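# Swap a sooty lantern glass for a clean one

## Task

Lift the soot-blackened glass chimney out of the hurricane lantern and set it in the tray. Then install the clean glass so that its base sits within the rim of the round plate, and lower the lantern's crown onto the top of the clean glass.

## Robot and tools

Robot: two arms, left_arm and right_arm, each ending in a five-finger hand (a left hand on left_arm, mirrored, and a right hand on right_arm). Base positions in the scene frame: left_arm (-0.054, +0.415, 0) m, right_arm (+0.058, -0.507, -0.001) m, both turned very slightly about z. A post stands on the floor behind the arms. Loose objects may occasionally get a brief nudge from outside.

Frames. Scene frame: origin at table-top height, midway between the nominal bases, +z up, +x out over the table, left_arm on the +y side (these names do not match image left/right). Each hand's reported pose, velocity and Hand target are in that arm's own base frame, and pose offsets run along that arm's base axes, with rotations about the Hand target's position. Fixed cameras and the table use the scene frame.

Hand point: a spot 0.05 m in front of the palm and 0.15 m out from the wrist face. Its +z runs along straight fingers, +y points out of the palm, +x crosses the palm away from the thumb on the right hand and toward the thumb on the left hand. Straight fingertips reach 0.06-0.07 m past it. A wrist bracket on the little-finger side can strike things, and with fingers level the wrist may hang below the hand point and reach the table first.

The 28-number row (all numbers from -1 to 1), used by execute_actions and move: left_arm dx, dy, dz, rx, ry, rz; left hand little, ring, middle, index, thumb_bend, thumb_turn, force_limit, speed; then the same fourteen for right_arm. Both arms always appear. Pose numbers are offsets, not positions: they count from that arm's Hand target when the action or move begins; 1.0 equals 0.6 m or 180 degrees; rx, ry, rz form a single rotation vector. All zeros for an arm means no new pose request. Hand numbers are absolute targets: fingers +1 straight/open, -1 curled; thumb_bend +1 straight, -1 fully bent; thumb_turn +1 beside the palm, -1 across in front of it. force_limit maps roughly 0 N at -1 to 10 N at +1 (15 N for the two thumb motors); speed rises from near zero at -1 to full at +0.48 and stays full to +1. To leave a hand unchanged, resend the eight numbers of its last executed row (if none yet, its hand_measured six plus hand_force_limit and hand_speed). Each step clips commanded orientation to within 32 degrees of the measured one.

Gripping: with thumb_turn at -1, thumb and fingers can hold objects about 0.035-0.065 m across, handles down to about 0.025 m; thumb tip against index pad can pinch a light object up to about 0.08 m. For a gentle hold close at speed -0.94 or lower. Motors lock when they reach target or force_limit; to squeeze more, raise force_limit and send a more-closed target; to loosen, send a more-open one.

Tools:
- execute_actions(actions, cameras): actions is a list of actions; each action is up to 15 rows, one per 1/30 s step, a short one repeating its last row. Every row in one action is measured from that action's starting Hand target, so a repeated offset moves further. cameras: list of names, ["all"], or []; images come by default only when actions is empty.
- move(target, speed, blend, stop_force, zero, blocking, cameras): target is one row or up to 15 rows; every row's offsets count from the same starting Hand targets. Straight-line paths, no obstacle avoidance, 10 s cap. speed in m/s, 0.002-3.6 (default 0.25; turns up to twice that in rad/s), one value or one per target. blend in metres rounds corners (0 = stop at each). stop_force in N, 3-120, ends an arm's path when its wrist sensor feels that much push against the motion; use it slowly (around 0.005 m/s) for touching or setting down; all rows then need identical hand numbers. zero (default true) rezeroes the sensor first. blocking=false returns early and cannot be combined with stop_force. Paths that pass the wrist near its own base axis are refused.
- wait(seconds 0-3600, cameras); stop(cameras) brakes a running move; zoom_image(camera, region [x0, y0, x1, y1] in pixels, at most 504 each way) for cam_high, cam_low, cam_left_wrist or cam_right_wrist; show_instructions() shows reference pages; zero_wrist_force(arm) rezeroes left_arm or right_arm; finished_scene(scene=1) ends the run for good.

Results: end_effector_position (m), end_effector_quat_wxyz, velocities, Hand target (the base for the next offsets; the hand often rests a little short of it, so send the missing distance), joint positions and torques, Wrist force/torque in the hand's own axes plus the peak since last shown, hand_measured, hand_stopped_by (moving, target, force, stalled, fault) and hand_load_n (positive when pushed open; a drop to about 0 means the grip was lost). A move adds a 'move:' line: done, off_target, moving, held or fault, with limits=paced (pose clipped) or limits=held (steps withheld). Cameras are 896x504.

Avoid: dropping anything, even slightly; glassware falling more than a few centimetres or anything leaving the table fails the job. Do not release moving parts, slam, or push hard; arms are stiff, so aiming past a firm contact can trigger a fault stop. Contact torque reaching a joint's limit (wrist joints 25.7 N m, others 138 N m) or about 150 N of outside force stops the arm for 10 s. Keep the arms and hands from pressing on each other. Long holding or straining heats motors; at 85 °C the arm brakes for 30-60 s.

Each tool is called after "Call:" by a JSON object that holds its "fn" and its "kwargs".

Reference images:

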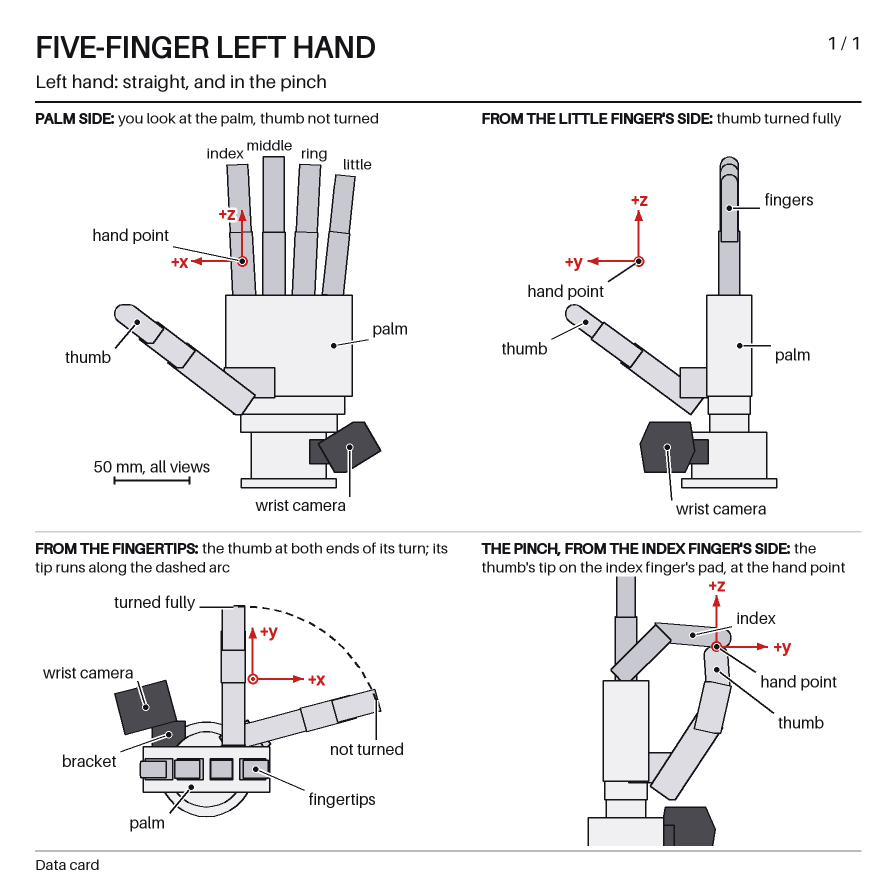

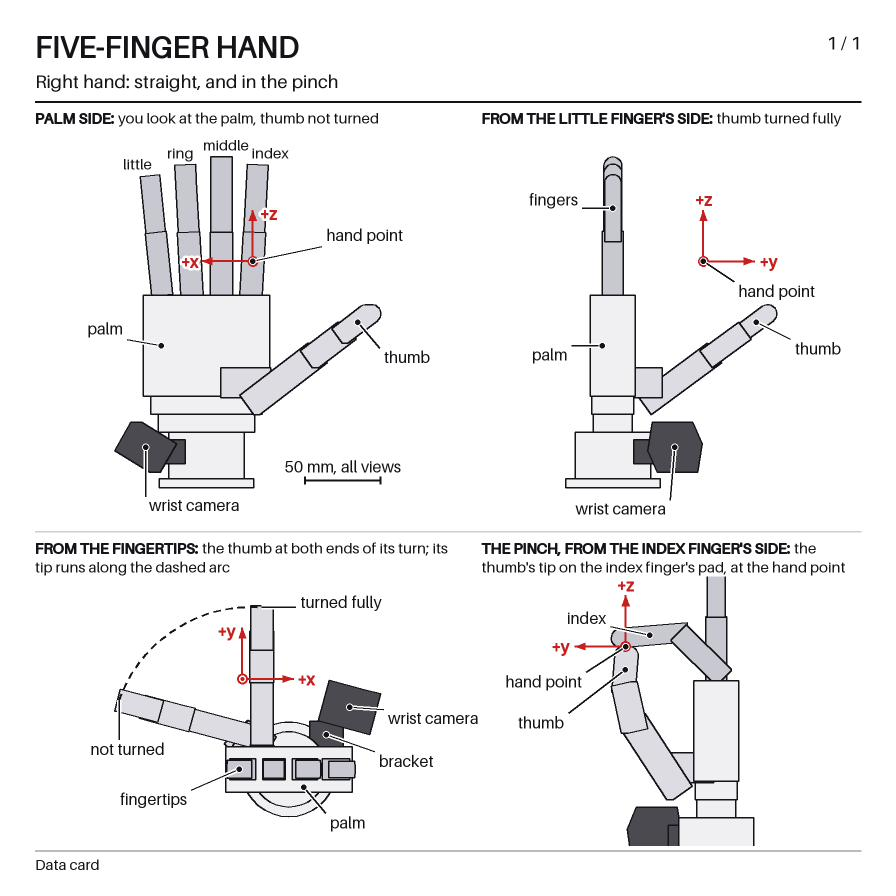

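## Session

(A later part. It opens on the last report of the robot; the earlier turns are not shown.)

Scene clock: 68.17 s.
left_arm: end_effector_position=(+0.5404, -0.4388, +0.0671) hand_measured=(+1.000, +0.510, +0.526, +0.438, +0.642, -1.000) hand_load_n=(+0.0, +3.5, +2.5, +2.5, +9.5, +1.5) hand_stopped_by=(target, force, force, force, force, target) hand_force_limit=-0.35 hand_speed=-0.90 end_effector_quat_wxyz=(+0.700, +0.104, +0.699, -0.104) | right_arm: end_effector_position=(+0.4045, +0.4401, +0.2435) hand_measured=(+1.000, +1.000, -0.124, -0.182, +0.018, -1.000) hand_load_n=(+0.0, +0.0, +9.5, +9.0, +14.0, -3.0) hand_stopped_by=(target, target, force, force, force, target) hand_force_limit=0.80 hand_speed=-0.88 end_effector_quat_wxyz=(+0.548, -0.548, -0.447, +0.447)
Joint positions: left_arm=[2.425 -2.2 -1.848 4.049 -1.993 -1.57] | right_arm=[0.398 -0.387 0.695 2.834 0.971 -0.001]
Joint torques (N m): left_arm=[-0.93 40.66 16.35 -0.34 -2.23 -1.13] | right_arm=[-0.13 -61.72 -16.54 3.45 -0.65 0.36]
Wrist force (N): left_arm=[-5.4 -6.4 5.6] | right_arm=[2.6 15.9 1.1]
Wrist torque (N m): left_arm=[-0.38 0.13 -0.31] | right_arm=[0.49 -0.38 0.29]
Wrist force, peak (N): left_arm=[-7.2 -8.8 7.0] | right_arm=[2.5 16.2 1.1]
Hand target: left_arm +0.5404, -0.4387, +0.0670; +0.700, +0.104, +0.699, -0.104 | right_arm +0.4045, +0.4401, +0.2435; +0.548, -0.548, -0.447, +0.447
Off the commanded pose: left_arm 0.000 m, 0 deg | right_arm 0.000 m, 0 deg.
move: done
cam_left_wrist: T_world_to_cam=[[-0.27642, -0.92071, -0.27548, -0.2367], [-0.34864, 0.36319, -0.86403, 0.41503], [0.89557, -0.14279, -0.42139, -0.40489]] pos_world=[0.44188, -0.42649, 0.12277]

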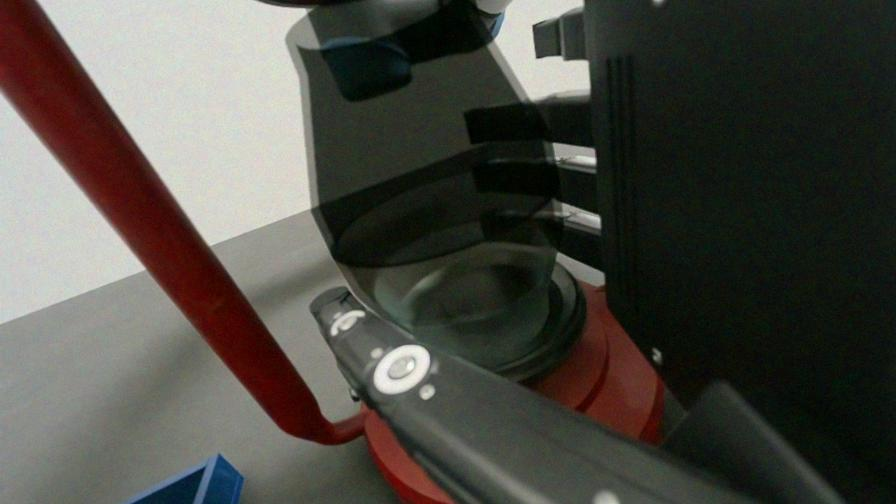

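Call:
{"fn": "move", "kwargs": {"target": [[0,0,0.015,0,0,0, 1,-0.1,-0.1,-0.1,0.0,-1,-0.35,-0.9, 0,0,0,0,0,0,1,1,-0.5,-0.5,0.0,-1,0.8,-0.88]], "speed": 0.02, "cameras": ["cam_left_wrist","cam_low","cam_right_wrist"]}}

Call:
{"fn": "zoom_image", "kwargs": {"camera": "cam_left_wrist", "region": [300, 0, 700, 400]}}

Call:
{"fn": "zoom_image", "kwargs": {"camera": "cam_low", "region": [350, 200, 450, 320]}}

Scene clock: 69.07 s.
left_arm: end_effector_position=(+0.5404, -0.4387, +0.0761) hand_measured=(+1.000, +0.510, +0.526, +0.438, +0.642, -1.000) hand_load_n=(+0.0, +2.0, +1.0, +2.0, +10.5, +2.5) hand_stopped_by=(target, force, force, force, force, target) hand_force_limit=-0.35 hand_speed=-0.90 end_effector_quat_wxyz=(+0.700, +0.104, +0.699, -0.104) | right_arm: end_effector_position=(+0.4045, +0.4401, +0.2435) hand_measured=(+1.000, +1.000, -0.124, -0.182, +0.018, -1.000) hand_load_n=(+0.0, +0.0, +9.5, +8.5, +14.0, -3.0) hand_stopped_by=(target, target, force, force, force, target) hand_force_limit=0.80 hand_speed=-0.88 end_effector_quat_wxyz=(+0.548, -0.548, -0.447, +0.447)
Joint positions: left_arm=[2.425 -2.183 -1.846 4.03 -1.993 -1.57] | right_arm=[0.398 -0.387 0.695 2.834 0.971 -0.001]
Joint torques (N m): left_arm=[1.07 34.63 23.13 3.69 1.52 -0.21] | right_arm=[0.11 -61.8 -16.18 3.46 -0.65 0.36]
Wrist force (N): left_arm=[0.2 0.9 0.7] | right_arm=[2.4 15.9 1.0]
Wrist torque (N m): left_arm=[-0.10 0.05 -0.34] | right_arm=[0.50 -0.36 0.28]
Wrist force, peak (N): left_arm=[-5.6 -6.5 5.8] | right_arm=[2.5 16.3 1.1]
Hand target: left_arm +0.5404, -0.4387, +0.0760; +0.700, +0.104, +0.699, -0.104 | right_arm +0.4045, +0.4401, +0.2435; +0.548, -0.548, -0.447, +0.447
Off the commanded pose: left_arm 0.000 m, 0 deg | right_arm 0.000 m, 0 deg.
move: done
cam_left_wrist: T_world_to_cam=[[-0.27639, -0.92071, -0.2755, -0.23421], [-0.34878, 0.36322, -0.86396, 0.42296], [0.89552, -0.1427, -0.42151, -0.40098]] pos_world=[0.44188, -0.42649, 0.13187]
cam_right_wrist: T_world_to_cam=[[0.06092, 0.32837, -0.94258, 0.05768], [0.18748, -0.93129, -0.31232, 0.43648], [-0.98038, -0.15769, -0.11829, 0.60961]] pos_world=[0.5123, 0.48368, 0.2628]
Images, in order (width x height): cam_low 896x504, cam_left_wrist 896x504, cam_right_wrist 896x504.

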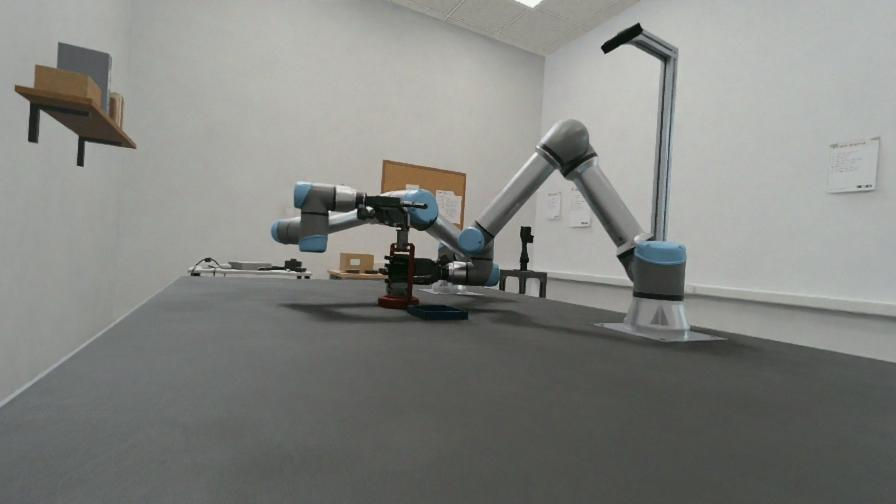

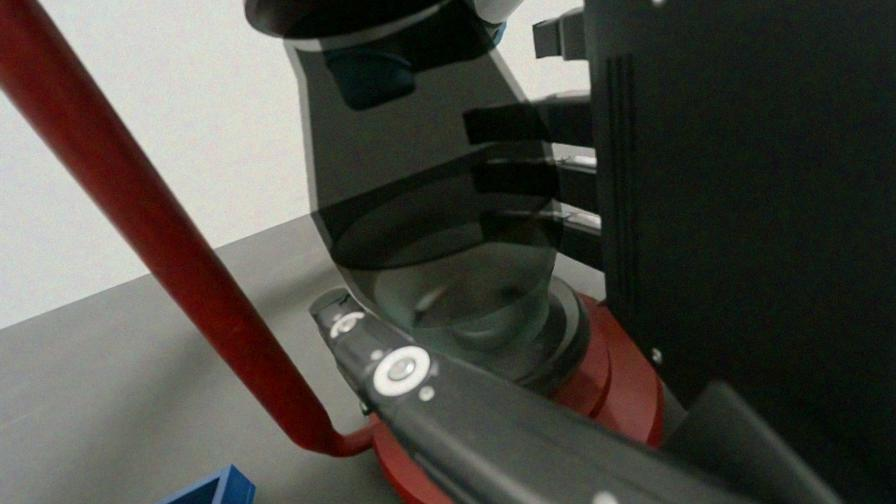

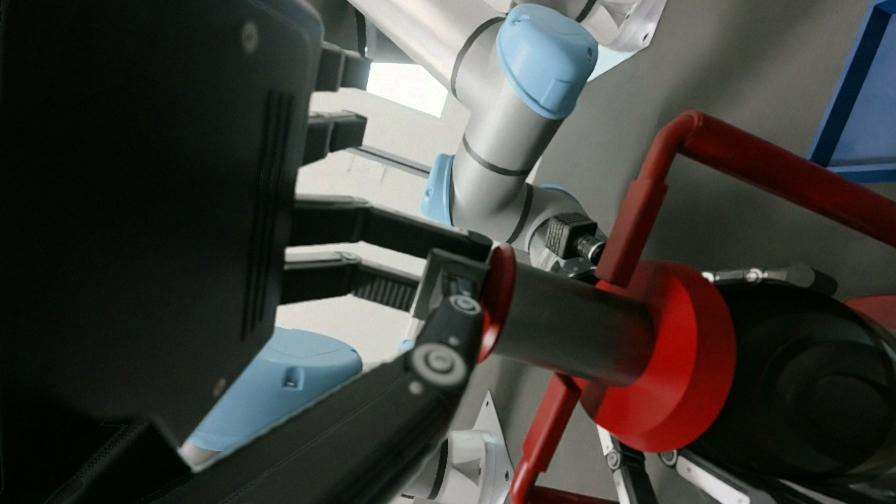

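Scaled by 1.260 from the camera's image (finer frame: 1280x720).

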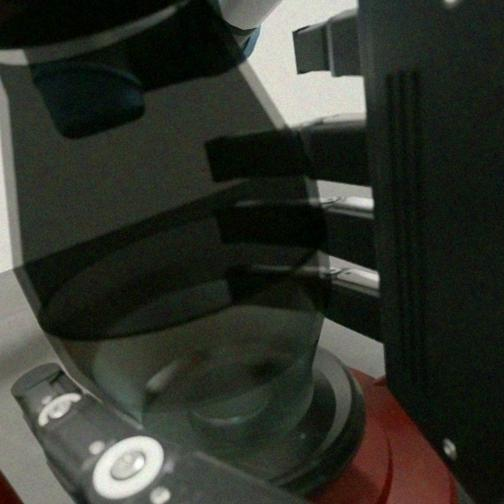

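Scaled by 4.200 from the camera's image (finer frame: 1280x720).

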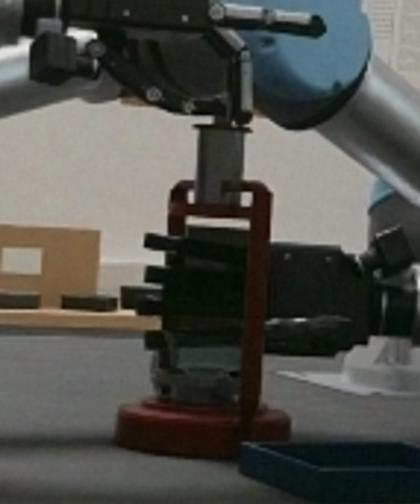

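Call:
{"fn": "zoom_image", "kwargs": {"camera": "cam_left_wrist", "region": [400, 220, 620, 420]}}

Call:
{"fn": "zoom_image", "kwargs": {"camera": "cam_low", "region": [375, 280, 425, 315]}}

Scaled by 2.291 from the camera's image (finer frame: 1280x720).

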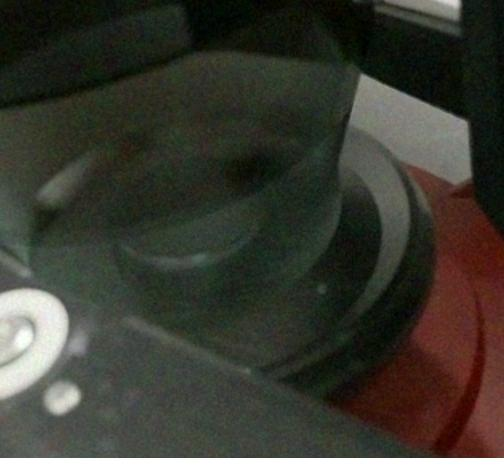

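Scaled by 10.080 from the camera's image (finer frame: 1280x720).

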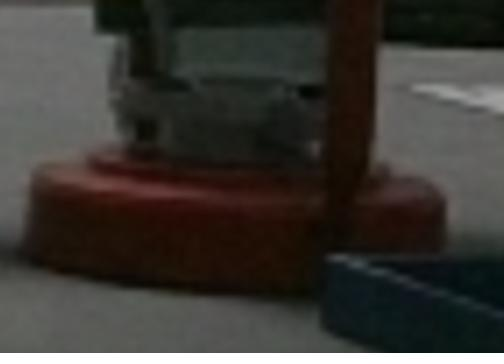

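Call:
{"fn": "move", "kwargs": {"target": [[0,0,0,0,0,0, 1,-0.1,-0.1,-0.1,0.0,-1,-0.35,-0.9, 0,0,0.0083,0,0,0,1,1,-0.5,-0.5,0.0,-1,0.8,-0.88]], "speed": 0.006, "stop_force": 5}}

Call:
{"fn": "move", "kwargs": {"target": [[0,0,0.0083,0,0,0, 1,-0.1,-0.1,-0.1,0.0,-1,-0.35,-0.9, 0,0,0,0,0,0,1,1,-0.5,-0.5,0.0,-1,0.8,-0.88]], "speed": 0.01, "stop_force": 4, "cameras": ["cam_left_wrist","cam_low","cam_right_wrist"]}}

Call:
{"fn": "zoom_image", "kwargs": {"camera": "cam_left_wrist", "region": [240, 0, 560, 120]}}

Call:
{"fn": "zoom_image", "kwargs": {"camera": "cam_left_wrist", "region": [400, 220, 620, 420]}}

Scene clock: 71.53 s.
left_arm: end_effector_position=(+0.5404, -0.4387, +0.0760) hand_measured=(+1.000, +0.510, +0.526, +0.438, +0.642, -1.000) hand_load_n=(+0.0, +2.0, +1.5, +2.0, +10.0, +2.5) hand_stopped_by=(target, force, force, force, force, target) hand_force_limit=-0.35 hand_speed=-0.90 end_effector_quat_wxyz=(+0.700, +0.104, +0.699, -0.104) | right_arm: end_effector_position=(+0.4045, +0.4401, +0.2485) hand_measured=(+1.000, +1.000, -0.124, -0.182, +0.018, -1.000) hand_load_n=(+0.0, +0.0, +9.5, +8.5, +14.0, -2.5) hand_stopped_by=(target, target, force, force, force, target) hand_force_limit=0.80 hand_speed=-0.88 end_effector_quat_wxyz=(+0.548, -0.548, -0.447, +0.447)
Joint positions: left_arm=[2.425 -2.183 -1.846 4.03 -1.993 -1.57] | right_arm=[0.398 -0.393 0.693 2.842 0.971 -0.001]
Joint torques (N m): left_arm=[6.77 34.52 12.51 3.36 1.59 0.57] | right_arm=[-0.06 -63.63 -24.69 3 -0.62 0.21]
Wrist force (N): left_arm=[0.3 0.7 0.9] | right_arm=[2.1 17.6 1.7]
Wrist torque (N m): left_arm=[-0.14 0.06 -0.33] | right_arm=[0.57 -0.36 0.33]
Wrist force, peak (N): left_arm=[0.2 1.0 1.0] | right_arm=[2.1 17.6 1.7]
Hand target: left_arm +0.5404, -0.4387, +0.0760; +0.700, +0.104, +0.699, -0.104 | right_arm +0.4045, +0.4401, +0.2485; +0.548, -0.548, -0.447, +0.447
Off the commanded pose: left_arm 0.000 m, 0 deg | right_arm 0.000 m, 0 deg.
move: done

Scene clock: 72.83 s.
left_arm: end_effector_position=(+0.5404, -0.4387, +0.0810) hand_measured=(+1.000, +0.510, +0.526, +0.438, +0.642, -1.000) hand_load_n=(+0.0, +2.0, +1.5, +2.0, +10.5, +2.5) hand_stopped_by=(target, force, force, force, force, target) hand_force_limit=-0.35 hand_speed=-0.90 end_effector_quat_wxyz=(+0.700, +0.104, +0.699, -0.104) | right_arm: end_effector_position=(+0.4045, +0.4401, +0.2485) hand_measured=(+1.000, +1.000, -0.124, -0.182, +0.018, -1.000) hand_load_n=(+0.0, +0.0, +9.5, +8.5, +14.5, -3.0) hand_stopped_by=(target, target, force, force, force, target) hand_force_limit=0.80 hand_speed=-0.88 end_effector_quat_wxyz=(+0.548, -0.548, -0.447, +0.447)
Joint positions: left_arm=[2.425 -2.173 -1.845 4.019 -1.993 -1.57] | right_arm=[0.398 -0.392 0.693 2.841 0.971 -0.001]
Joint torques (N m): left_arm=[7.05 34.79 20.2 3.35 1.4 1.19] | right_arm=[0.08 -60.88 -18.25 3.12 -0.53 0.08]
Wrist force (N): left_arm=[0.1 0.8 0.8] | right_arm=[2.0 17.5 1.4]
Wrist torque (N m): left_arm=[-0.12 0.08 -0.33] | right_arm=[0.55 -0.34 0.31]
Wrist force, peak (N): left_arm=[0.3 0.8 1.0] | right_arm=[2.1 17.7 1.7]
Hand target: left_arm +0.5404, -0.4387, +0.0810; +0.700, +0.104, +0.699, -0.104 | right_arm +0.4045, +0.4401, +0.2485; +0.548, -0.548, -0.447, +0.447
Off the commanded pose: left_arm 0.000 m, 0 deg | right_arm 0.000 m, 0 deg.
move: done
cam_left_wrist: T_world_to_cam=[[-0.27633, -0.92073, -0.2755, -0.2329], [-0.34868, 0.36318, -0.86402, 0.42714], [0.89558, -0.14269, -0.42139, -0.39896]] pos_world=[0.44188, -0.42649, 0.13677]
cam_right_wrist: T_world_to_cam=[[0.06092, 0.32837, -0.94258, 0.0624], [0.18748, -0.93129, -0.31232, 0.43804], [-0.98038, -0.15769, -0.11829, 0.6102]] pos_world=[0.5123, 0.48368, 0.2678]
Images, in order (width x height): cam_low 896x504, cam_left_wrist 896x504, cam_right_wrist 896x504.

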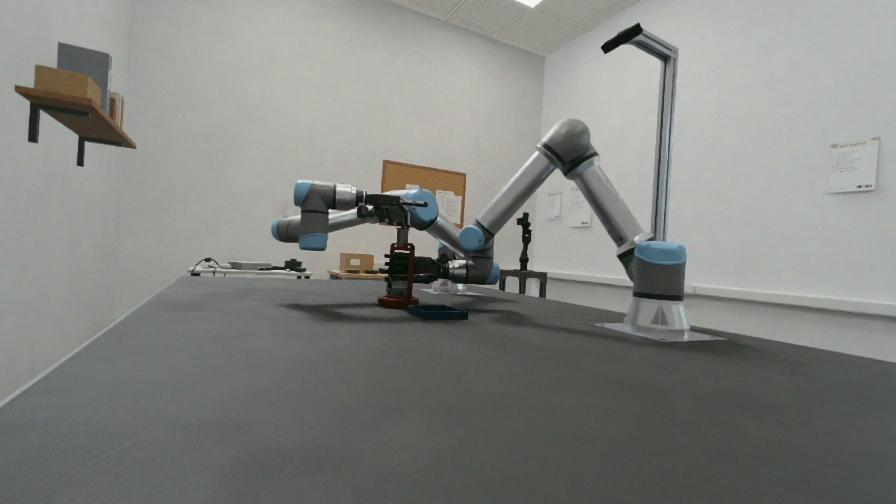

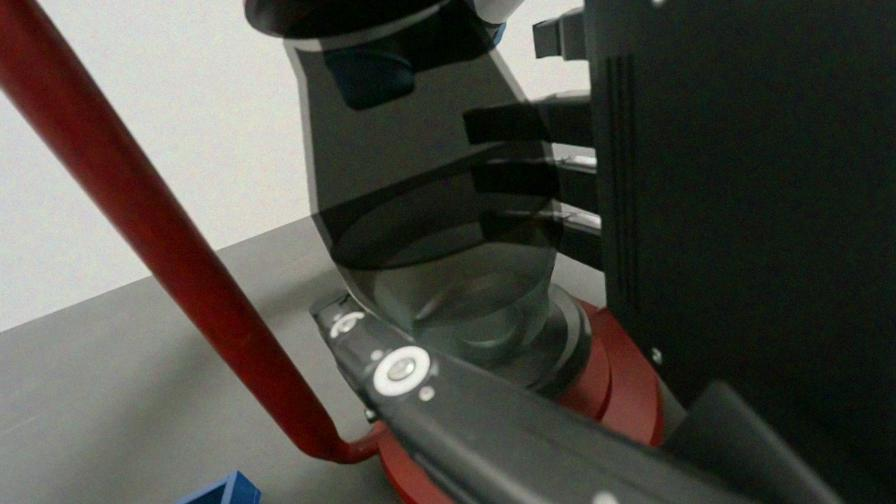

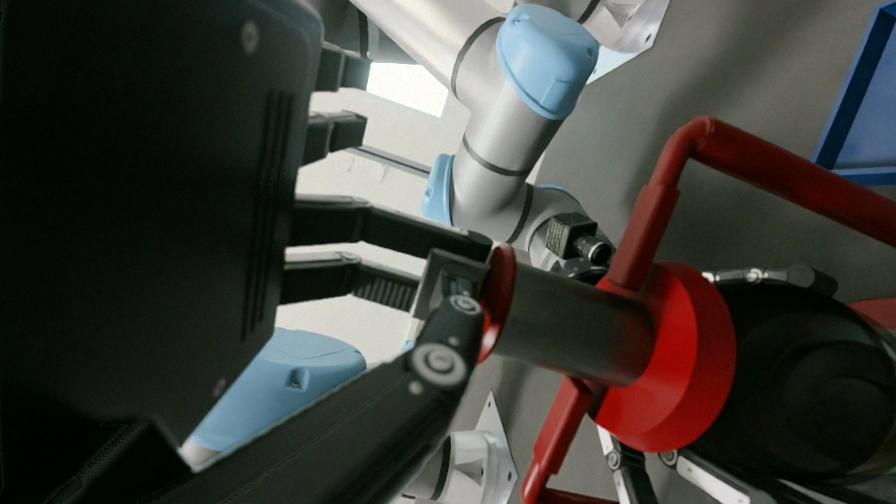

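Scaled by 1.575 from the camera's image (finer frame: 1280x720).

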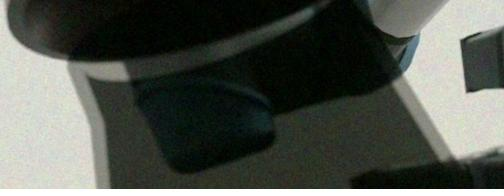

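Scaled by 2.291 from the camera's image (finer frame: 1280x720).

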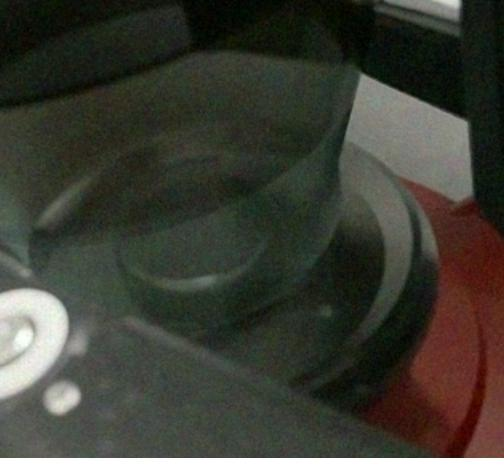

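Call:
{"fn": "zoom_image", "kwargs": {"camera": "cam_low", "region": [370, 230, 430, 310]}}

Scaled by 6.300 from the camera's image (finer frame: 1280x720).

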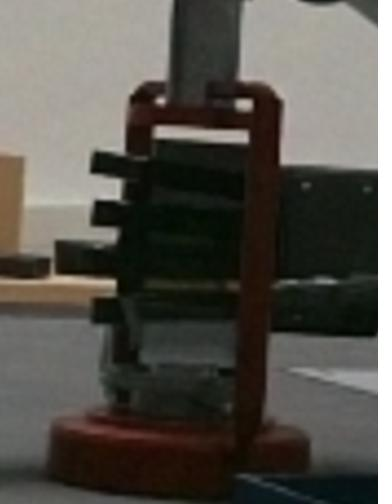

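Call:
{"fn": "move", "kwargs": {"target": [[0,0,0.0067,0,0,0, 1,-0.1,-0.1,-0.1,0.0,-1,-0.35,-0.9, 0,0,0,0,0,0,1,1,-0.5,-0.5,0.0,-1,0.8,-0.88]], "speed": 0.01, "stop_force": 3, "cameras": ["cam_left_wrist","cam_low"]}}

Call:
{"fn": "zoom_image", "kwargs": {"camera": "cam_low", "region": [370, 230, 430, 310]}}

Call:
{"fn": "zoom_image", "kwargs": {"camera": "cam_left_wrist", "region": [400, 220, 620, 420]}}

Scene clock: 75.00 s.
left_arm: end_effector_position=(+0.5404, -0.4387, +0.0851) hand_measured=(+1.000, +0.510, +0.526, +0.438, +0.642, -1.000) hand_load_n=(+0.0, +2.0, +1.5, +1.5, +10.5, +2.5) hand_stopped_by=(target, force, force, force, force, target) hand_force_limit=-0.35 hand_speed=-0.90 end_effector_quat_wxyz=(+0.700, +0.104, +0.699, -0.104) | right_arm: end_effector_position=(+0.4045, +0.4401, +0.2485) hand_measured=(+1.000, +1.000, -0.124, -0.182, +0.018, -1.000) hand_load_n=(-0.5, +0.0, +9.5, +8.5, +14.0, -2.5) hand_stopped_by=(target, target, force, force, force, target) hand_force_limit=0.80 hand_speed=-0.88 end_effector_quat_wxyz=(+0.548, -0.548, -0.447, +0.447)
Joint positions: left_arm=[2.425 -2.166 -1.843 4.01 -1.993 -1.57] | right_arm=[0.398 -0.392 0.693 2.841 0.971 -0.001]
Joint torques (N m): left_arm=[6.89 34.61 23 3.42 1.06 0.87] | right_arm=[0.65 -61.29 -17.87 3.14 -0.35 0.04]
Wrist force (N): left_arm=[0.3 0.8 0.7] | right_arm=[2.3 17.4 1.5]
Wrist torque (N m): left_arm=[-0.11 0.05 -0.31] | right_arm=[0.53 -0.40 0.33]
Wrist force, peak (N): left_arm=[0.6 0.8 0.8] | right_arm=[2.1 17.7 1.7]
Hand target: left_arm +0.5404, -0.4387, +0.0850; +0.700, +0.104, +0.699, -0.104 | right_arm +0.4045, +0.4401, +0.2485; +0.548, -0.548, -0.447, +0.447
Off the commanded pose: left_arm 0.000 m, 0 deg | right_arm 0.000 m, 0 deg.
move: done
cam_left_wrist: T_world_to_cam=[[-0.27631, -0.92075, -0.27544, -0.23182], [-0.34869, 0.36312, -0.86404, 0.43058], [0.89558, -0.14269, -0.42139, -0.39727]] pos_world=[0.44188, -0.42649, 0.14077]
Images, in order (width x height): cam_low 896x504, cam_left_wrist 896x504.

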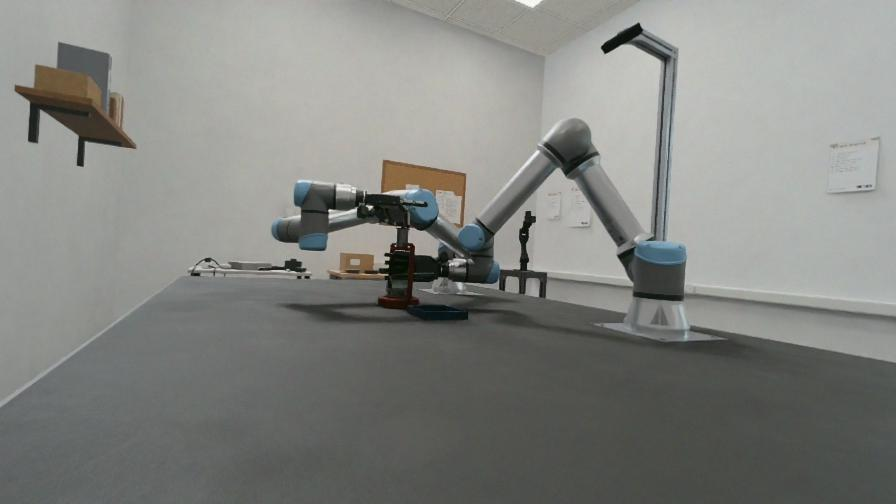

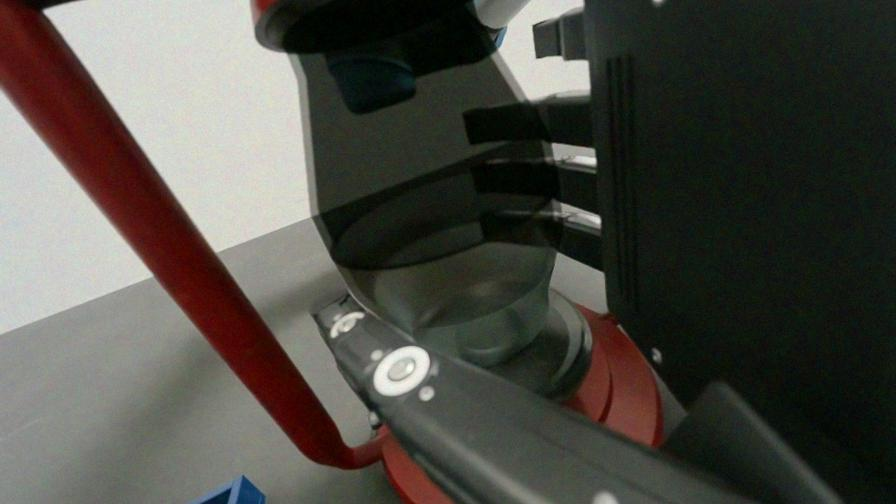

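Scaled by 6.300 from the camera's image (finer frame: 1280x720).

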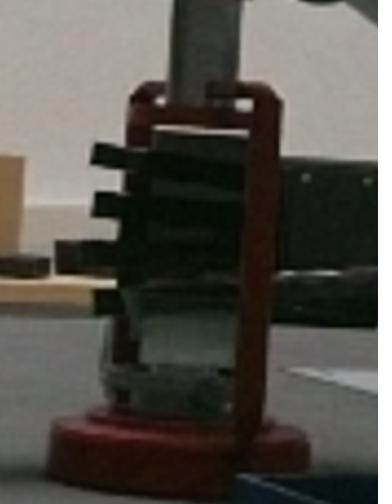

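Scaled by 2.291 from the camera's image (finer frame: 1280x720).

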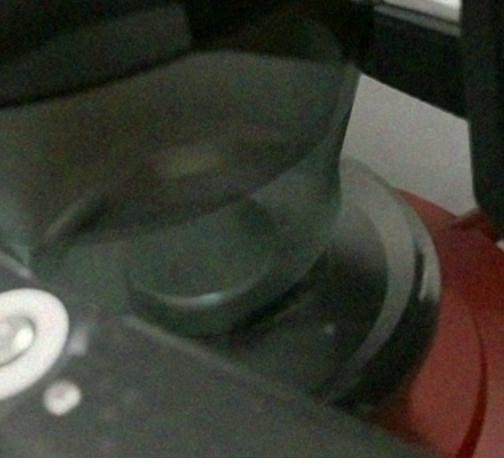

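Call:
{"fn": "wait", "kwargs": {"seconds": 0.1, "cameras": ["cam_low","cam_left_wrist"]}}

Call:
{"fn": "zoom_image", "kwargs": {"camera": "cam_left_wrist", "region": [300, 130, 600, 400]}}

Scene clock: 75.97 s.
left_arm: end_effector_position=(+0.5404, -0.4387, +0.0851) hand_measured=(+1.000, +0.510, +0.526, +0.438, +0.642, -1.000) hand_load_n=(+0.0, +2.0, +1.5, +2.0, +10.5, +2.5) hand_stopped_by=(target, force, force, force, force, target) hand_force_limit=-0.35 hand_speed=-0.90 end_effector_quat_wxyz=(+0.700, +0.104, +0.699, -0.104) | right_arm: end_effector_position=(+0.4045, +0.4401, +0.2485) hand_measured=(+1.000, +1.000, -0.124, -0.182, +0.018, -1.000) hand_load_n=(+0.0, +0.0, +9.5, +8.5, +14.5, -2.5) hand_stopped_by=(target, target, force, force, force, target) hand_force_limit=0.80 hand_speed=-0.88 end_effector_quat_wxyz=(+0.548, -0.548, -0.447, +0.447)
Joint positions: left_arm=[2.425 -2.166 -1.843 4.01 -1.993 -1.57] | right_arm=[0.398 -0.392 0.693 2.841 0.971 -0.001]
Joint torques (N m): left_arm=[7.1 34.7 15.03 3.32 0.95 0.42] | right_arm=[0.74 -61.78 -17.41 3.17 -0.17 -0.03]
Wrist force (N): left_arm=[0.3 0.6 0.8] | right_arm=[2.2 17.3 1.7]
Wrist torque (N m): left_arm=[-0.14 0.04 -0.31] | right_arm=[0.51 -0.38 0.33]
Wrist force, peak (N): left_arm=[0.4 1.0 0.6] | right_arm=[2.1 17.7 1.6]
Hand target: left_arm +0.5404, -0.4387, +0.0850; +0.700, +0.104, +0.699, -0.104 | right_arm +0.4045, +0.4401, +0.2485; +0.548, -0.548, -0.447, +0.447
Off the commanded pose: left_arm 0.000 m, 0 deg | right_arm 0.000 m, 0 deg.
wait: 0.10 s; at rest from the start
cam_left_wrist: T_world_to_cam=[[-0.27633, -0.92073, -0.2755, -0.2318], [-0.34868, 0.36318, -0.86402, 0.43059], [0.89558, -0.14269, -0.42139, -0.39727]] pos_world=[0.44188, -0.42649, 0.14077]

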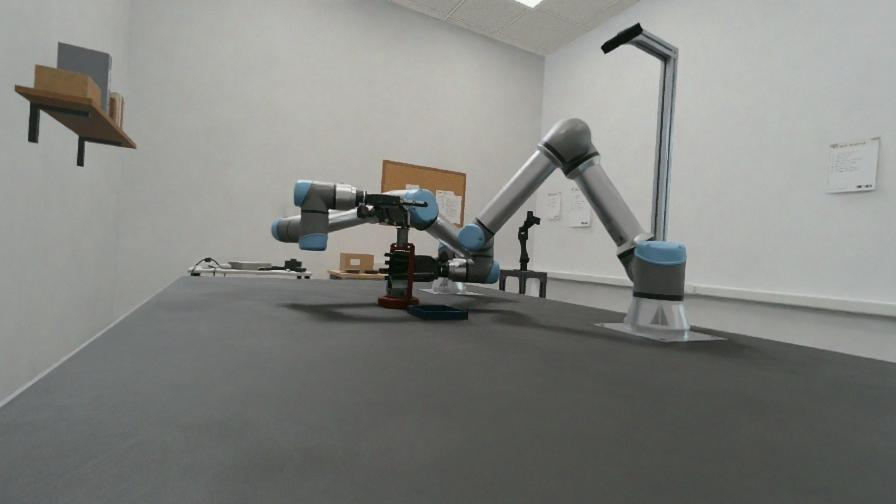

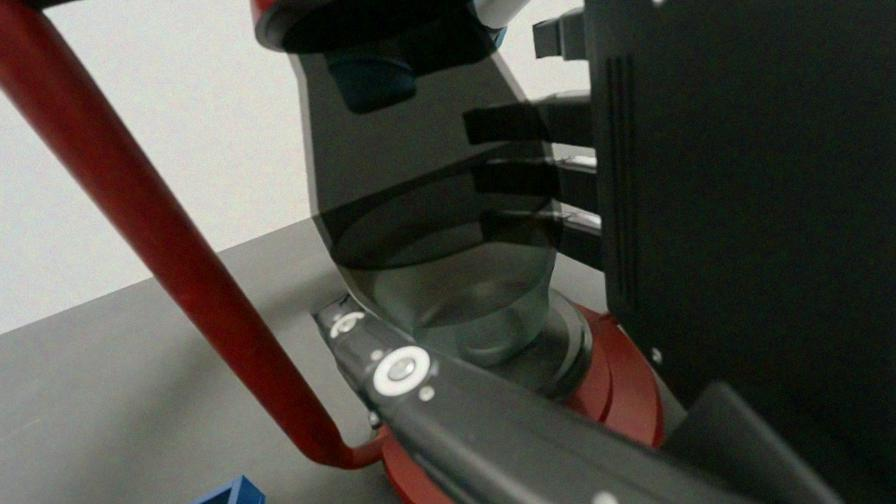

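Scaled by 1.680 from the camera's image (finer frame: 1280x720).

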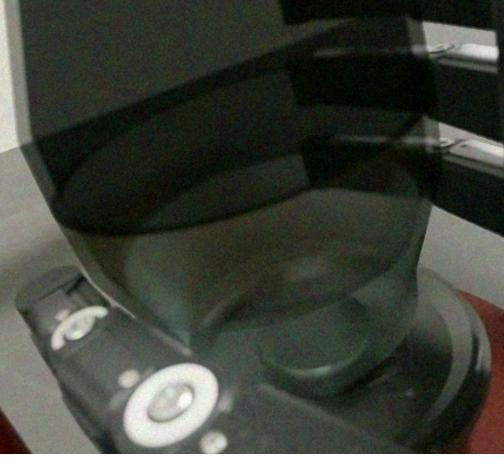

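Call:
{"fn": "zoom_image", "kwargs": {"camera": "cam_low", "region": [350, 210, 450, 320]}}

Scaled by 4.582 from the camera's image (finer frame: 1280x720).

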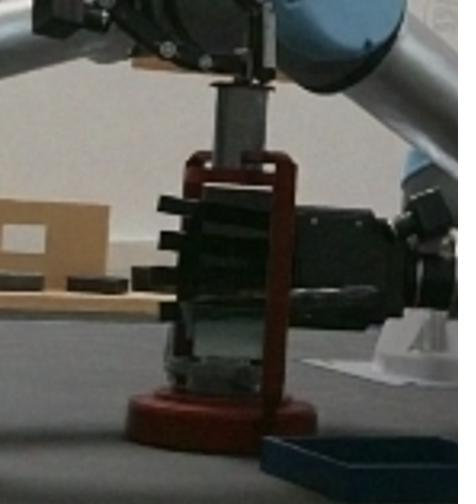

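Call:
{"fn": "move", "kwargs": {"target": [0,0,0.005,0,0,0,1,-0.1,-0.1,-0.1,0.0,-1,-0.35,-0.9,0,0,0,0,0,0,1,1,-0.5,-0.5,0.0,-1,0.8,-0.88], "speed": 0.01, "stop_force": 3, "cameras": ["cam_left_wrist"]}}

Call:
{"fn": "zoom_image", "kwargs": {"camera": "cam_left_wrist", "region": [300, 130, 600, 400]}}

Scene clock: 77.47 s.
left_arm: end_effector_position=(+0.5404, -0.4387, +0.0881) hand_measured=(+1.000, +0.510, +0.526, +0.438, +0.642, -1.000) hand_load_n=(+0.0, +2.0, +1.5, +2.0, +10.5, +2.5) hand_stopped_by=(target, force, force, force, force, target) hand_force_limit=-0.35 hand_speed=-0.90 end_effector_quat_wxyz=(+0.700, +0.104, +0.699, -0.104) | right_arm: end_effector_position=(+0.4045, +0.4401, +0.2485) hand_measured=(+1.000, +1.000, -0.124, -0.182, +0.018, -1.000) hand_load_n=(+0.0, +0.0, +9.5, +8.5, +14.0, -2.5) hand_stopped_by=(target, target, force, force, force, target) hand_force_limit=0.80 hand_speed=-0.88 end_effector_quat_wxyz=(+0.548, -0.548, -0.447, +0.447)
Joint positions: left_arm=[2.425 -2.16 -1.842 4.004 -1.993 -1.57] | right_arm=[0.398 -0.392 0.693 2.841 0.971 -0.001]
Joint torques (N m): left_arm=[6.86 36.36 23.65 3.38 0.84 -0.15] | right_arm=[1.16 -61.16 -17.48 3.26 -0.1 -0.12]
Wrist force (N): left_arm=[0.2 0.6 0.5] | right_arm=[2.3 17.0 1.8]
Wrist torque (N m): left_arm=[-0.12 0.05 -0.30] | right_arm=[0.47 -0.39 0.32]
Wrist force, peak (N): left_arm=[0.1 0.9 0.7] | right_arm=[2.2 17.7 1.6]
Hand target: left_arm +0.5404, -0.4387, +0.0880; +0.700, +0.104, +0.699, -0.104 | right_arm +0.4045, +0.4401, +0.2485; +0.548, -0.548, -0.447, +0.447
Off the commanded pose: left_arm 0.000 m, 0 deg | right_arm 0.000 m, 0 deg.
move: done
cam_left_wrist: T_world_to_cam=[[-0.27633, -0.92073, -0.2755, -0.23097], [-0.34868, 0.36318, -0.86402, 0.43318], [0.89558, -0.14269, -0.42139, -0.39601]] pos_world=[0.44188, -0.42649, 0.14377]

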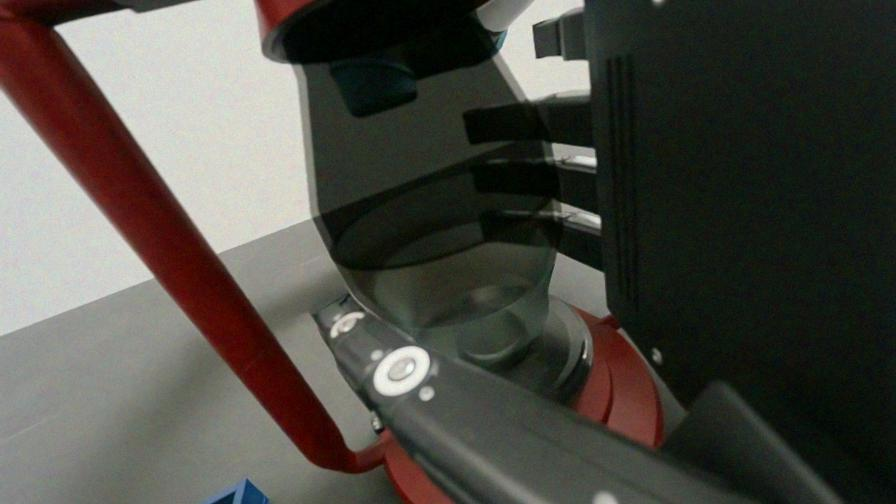

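Scaled by 1.680 from the camera's image (finer frame: 1280x720).

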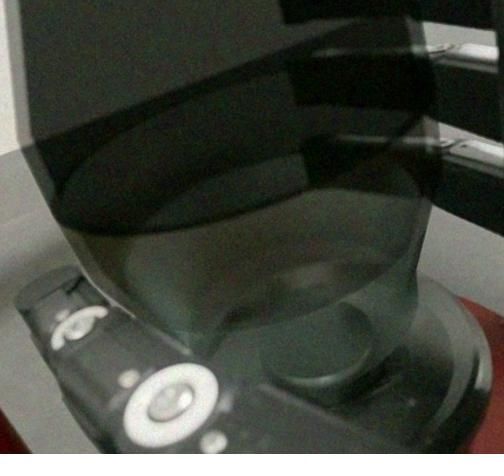

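Call:
{"fn": "zoom_image", "kwargs": {"camera": "cam_left_wrist", "region": [240, 0, 540, 150]}}

Scaled by 1.680 from the camera's image (finer frame: 1280x720).

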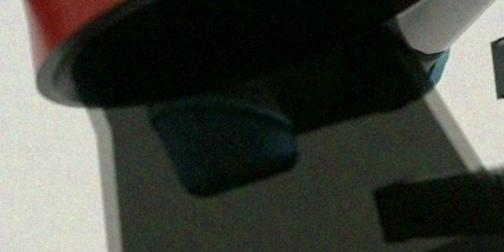

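Call:
{"fn": "move", "kwargs": {"target": [[0,0,-0.0017,0,0,0,1,-0.1,-0.1,-0.1,0.0,-1,-0.35,-0.9,0,0,0,0,0,0,1,1,-0.5,-0.5,0.0,-1,0.8,-0.88],[-0.0478,0.0145,-0.0017,0,0,0,1,-0.1,-0.1,-0.1,0.0,-1,-0.35,-0.9,0,0,0,0,0,0,1,1,-0.5,-0.5,0.0,-1,0.8,-0.88]], "speed": 0.015, "stop_force": 3, "cameras": ["cam_left_wrist","cam_low"]}}

Scene clock: 80.90 s.
left_arm: end_effector_position=(+0.5245, -0.4339, +0.0870) hand_measured=(+1.000, +0.510, +0.526, +0.438, +0.642, -1.000) hand_load_n=(-0.5, +1.5, +1.5, +2.0, +10.5, +3.5) hand_stopped_by=(target, force, force, force, force, target) hand_force_limit=-0.35 hand_speed=-0.90 end_effector_quat_wxyz=(+0.700, +0.104, +0.699, -0.104) | right_arm: end_effector_position=(+0.4045, +0.4401, +0.2485) hand_measured=(+1.000, +1.000, -0.124, -0.182, +0.018, -1.000) hand_load_n=(-0.5, +0.0, +9.5, +8.5, +14.0, -3.0) hand_stopped_by=(target, target, force, force, force, target) hand_force_limit=0.80 hand_speed=-0.88 end_effector_quat_wxyz=(+0.548, -0.548, -0.447, +0.447)
Joint positions: left_arm=[2.411 -2.141 -1.883 4.025 -2.007 -1.57] | right_arm=[0.398 -0.392 0.693 2.841 0.971 -0.001]
Joint torques (N m): left_arm=[7.58 34.8 27.37 0.23 1.57 -1] | right_arm=[1.6 -61.42 -17.93 3.32 0.17 -0.23]
Wrist force (N): left_arm=[1.3 0.7 0.7] | right_arm=[2.1 14.3 1.2]
Wrist torque (N m): left_arm=[-0.11 0.26 -0.25] | right_arm=[0.39 -0.35 0.26]
Wrist force, peak (N): left_arm=[5.4 0.4 3.8] | right_arm=[2.1 17.7 1.7]
Hand target: left_arm +0.5245, -0.4339, +0.0870; +0.700, +0.104, +0.699, -0.104 (not the last commanded pose) | right_arm +0.4045, +0.4401, +0.2485; +0.548, -0.548, -0.447, +0.447
Off the commanded pose: left_arm 0.013 m, 0 deg | right_arm 0.000 m, 0 deg.
move: contact (left_arm); path passed 1 of 2 targets
cam_left_wrist: T_world_to_cam=[[-0.27636, -0.92071, -0.27551, -0.2311], [-0.34875, 0.36321, -0.86398, 0.42499], [0.89554, -0.14269, -0.42147, -0.38159]] pos_world=[0.42608, -0.42159, 0.14267]
Images, in order (width x height): cam_low 896x504, cam_left_wrist 896x504.

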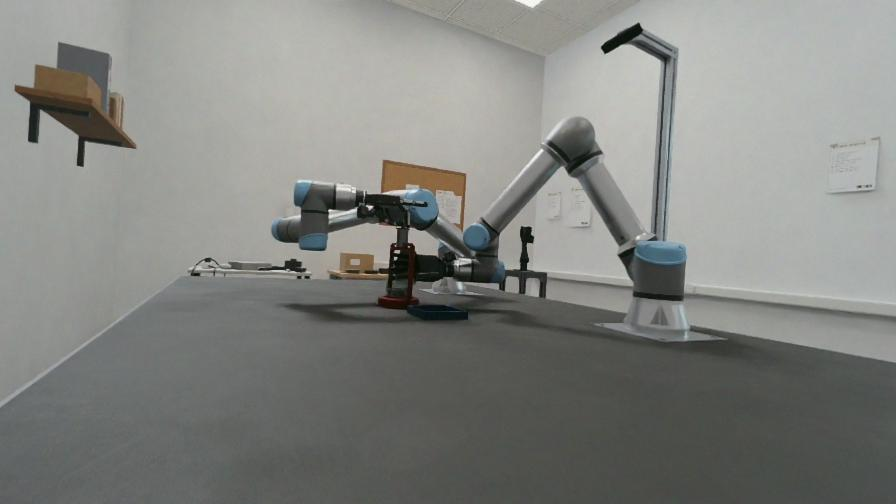

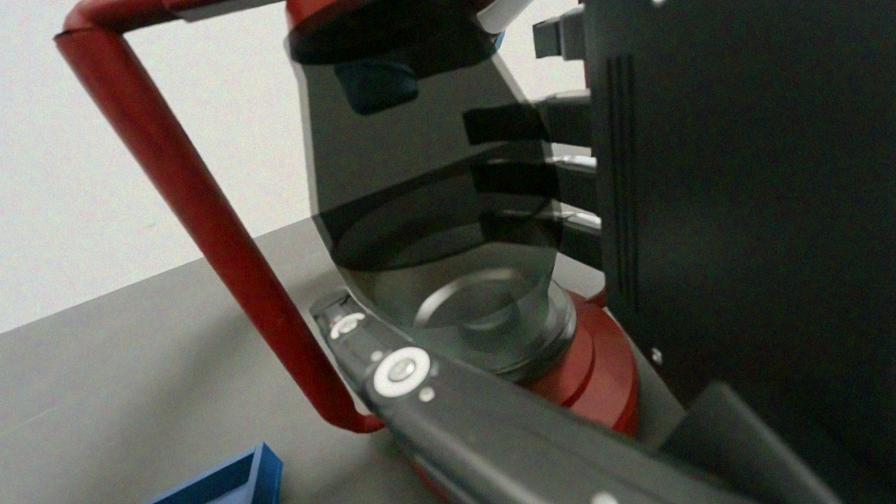

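Call:
{"fn": "zoom_image", "kwargs": {"camera": "cam_left_wrist", "region": [300, 180, 660, 450]}}

Call:
{"fn": "zoom_image", "kwargs": {"camera": "cam_low", "region": [350, 210, 450, 320]}}

Scaled by 1.400 from the camera's image (finer frame: 1280x720).

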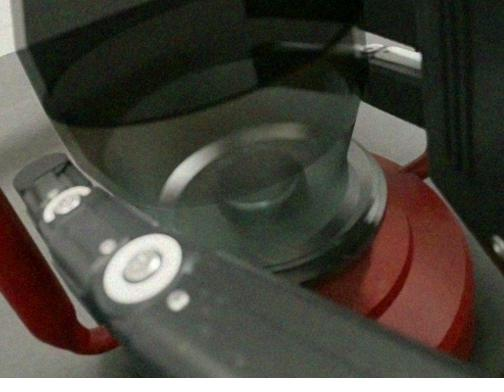

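Scaled by 4.582 from the camera's image (finer frame: 1280x720).

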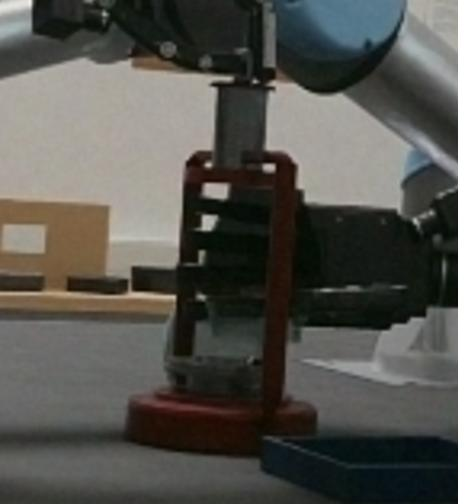

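Call:
{"fn": "move", "kwargs": {"target": [0,0,-0.005,0,0,0,1,-0.1,-0.1,-0.1,0.0,-1,-0.35,-0.9,0,0,0,0,0,0,1,1,-0.5,-0.5,0.0,-1,0.8,-0.88], "speed": 0.01, "stop_force": 3, "cameras": ["cam_left_wrist"]}}

Call:
{"fn": "zoom_image", "kwargs": {"camera": "cam_left_wrist", "region": [240, 0, 540, 150]}}

Scene clock: 84.90 s.
left_arm: end_effector_position=(+0.5245, -0.4339, +0.0840) hand_measured=(+1.000, +0.510, +0.526, +0.438, +0.642, -1.000) hand_load_n=(+0.0, +2.0, +1.5, +2.0, +10.5, +2.5) hand_stopped_by=(target, force, force, force, force, target) hand_force_limit=-0.35 hand_speed=-0.90 end_effector_quat_wxyz=(+0.700, +0.104, +0.699, -0.104) | right_arm: end_effector_position=(+0.4045, +0.4401, +0.2485) hand_measured=(+1.000, +1.000, -0.124, -0.182, +0.018, -1.000) hand_load_n=(-0.5, +0.0, +9.5, +8.5, +14.5, -2.5) hand_stopped_by=(target, target, force, force, force, target) hand_force_limit=0.80 hand_speed=-0.88 end_effector_quat_wxyz=(+0.548, -0.548, -0.447, +0.447)
Joint positions: left_arm=[2.411 -2.147 -1.884 4.032 -2.007 -1.57] | right_arm=[0.398 -0.392 0.693 2.841 0.971 -0.001]
Joint torques (N m): left_arm=[7.3 45.73 7.24 -0.36 1.24 -1.31] | right_arm=[2.43 -61.46 -17.85 3.39 0.45 -0.37]
Wrist force (N): left_arm=[-0.8 0.8 0.7] | right_arm=[2.1 17.5 1.5]
Wrist torque (N m): left_arm=[-0.10 0.27 -0.31] | right_arm=[0.56 -0.36 0.32]
Wrist force, peak (N): left_arm=[1.5 1.1 0.7] | right_arm=[2.1 17.8 1.6]
Hand target: left_arm +0.5245, -0.4339, +0.0840; +0.700, +0.104, +0.699, -0.104 | right_arm +0.4045, +0.4401, +0.2485; +0.548, -0.548, -0.447, +0.447
Off the commanded pose: left_arm 0.000 m, 0 deg | right_arm 0.000 m, 0 deg.
move: done
cam_left_wrist: T_world_to_cam=[[-0.27638, -0.92072, -0.27548, -0.23193], [-0.34879, 0.36319, -0.86397, 0.4224], [0.89552, -0.1427, -0.42151, -0.38285]] pos_world=[0.42608, -0.42159, 0.13967]

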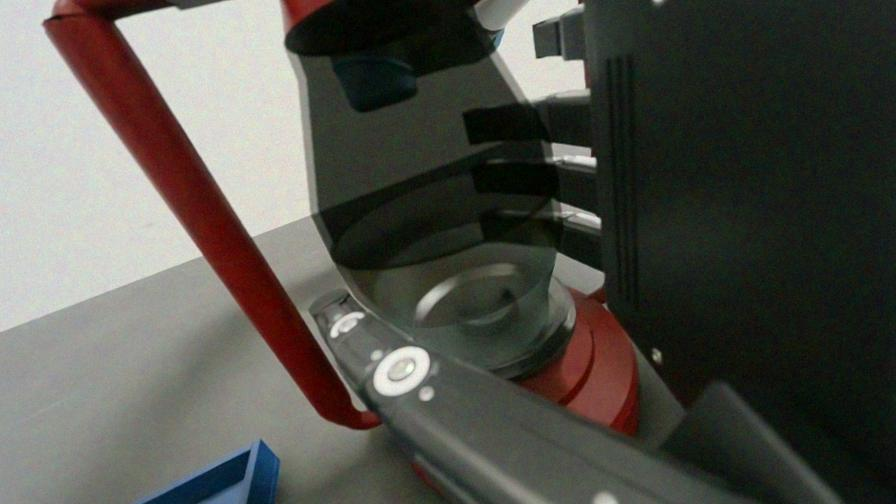

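Scaled by 1.680 from the camera's image (finer frame: 1280x720).

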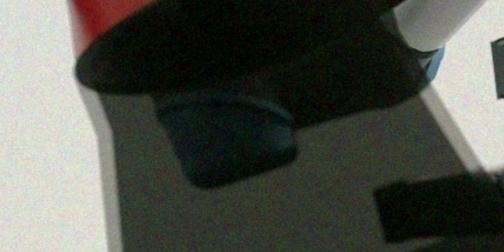

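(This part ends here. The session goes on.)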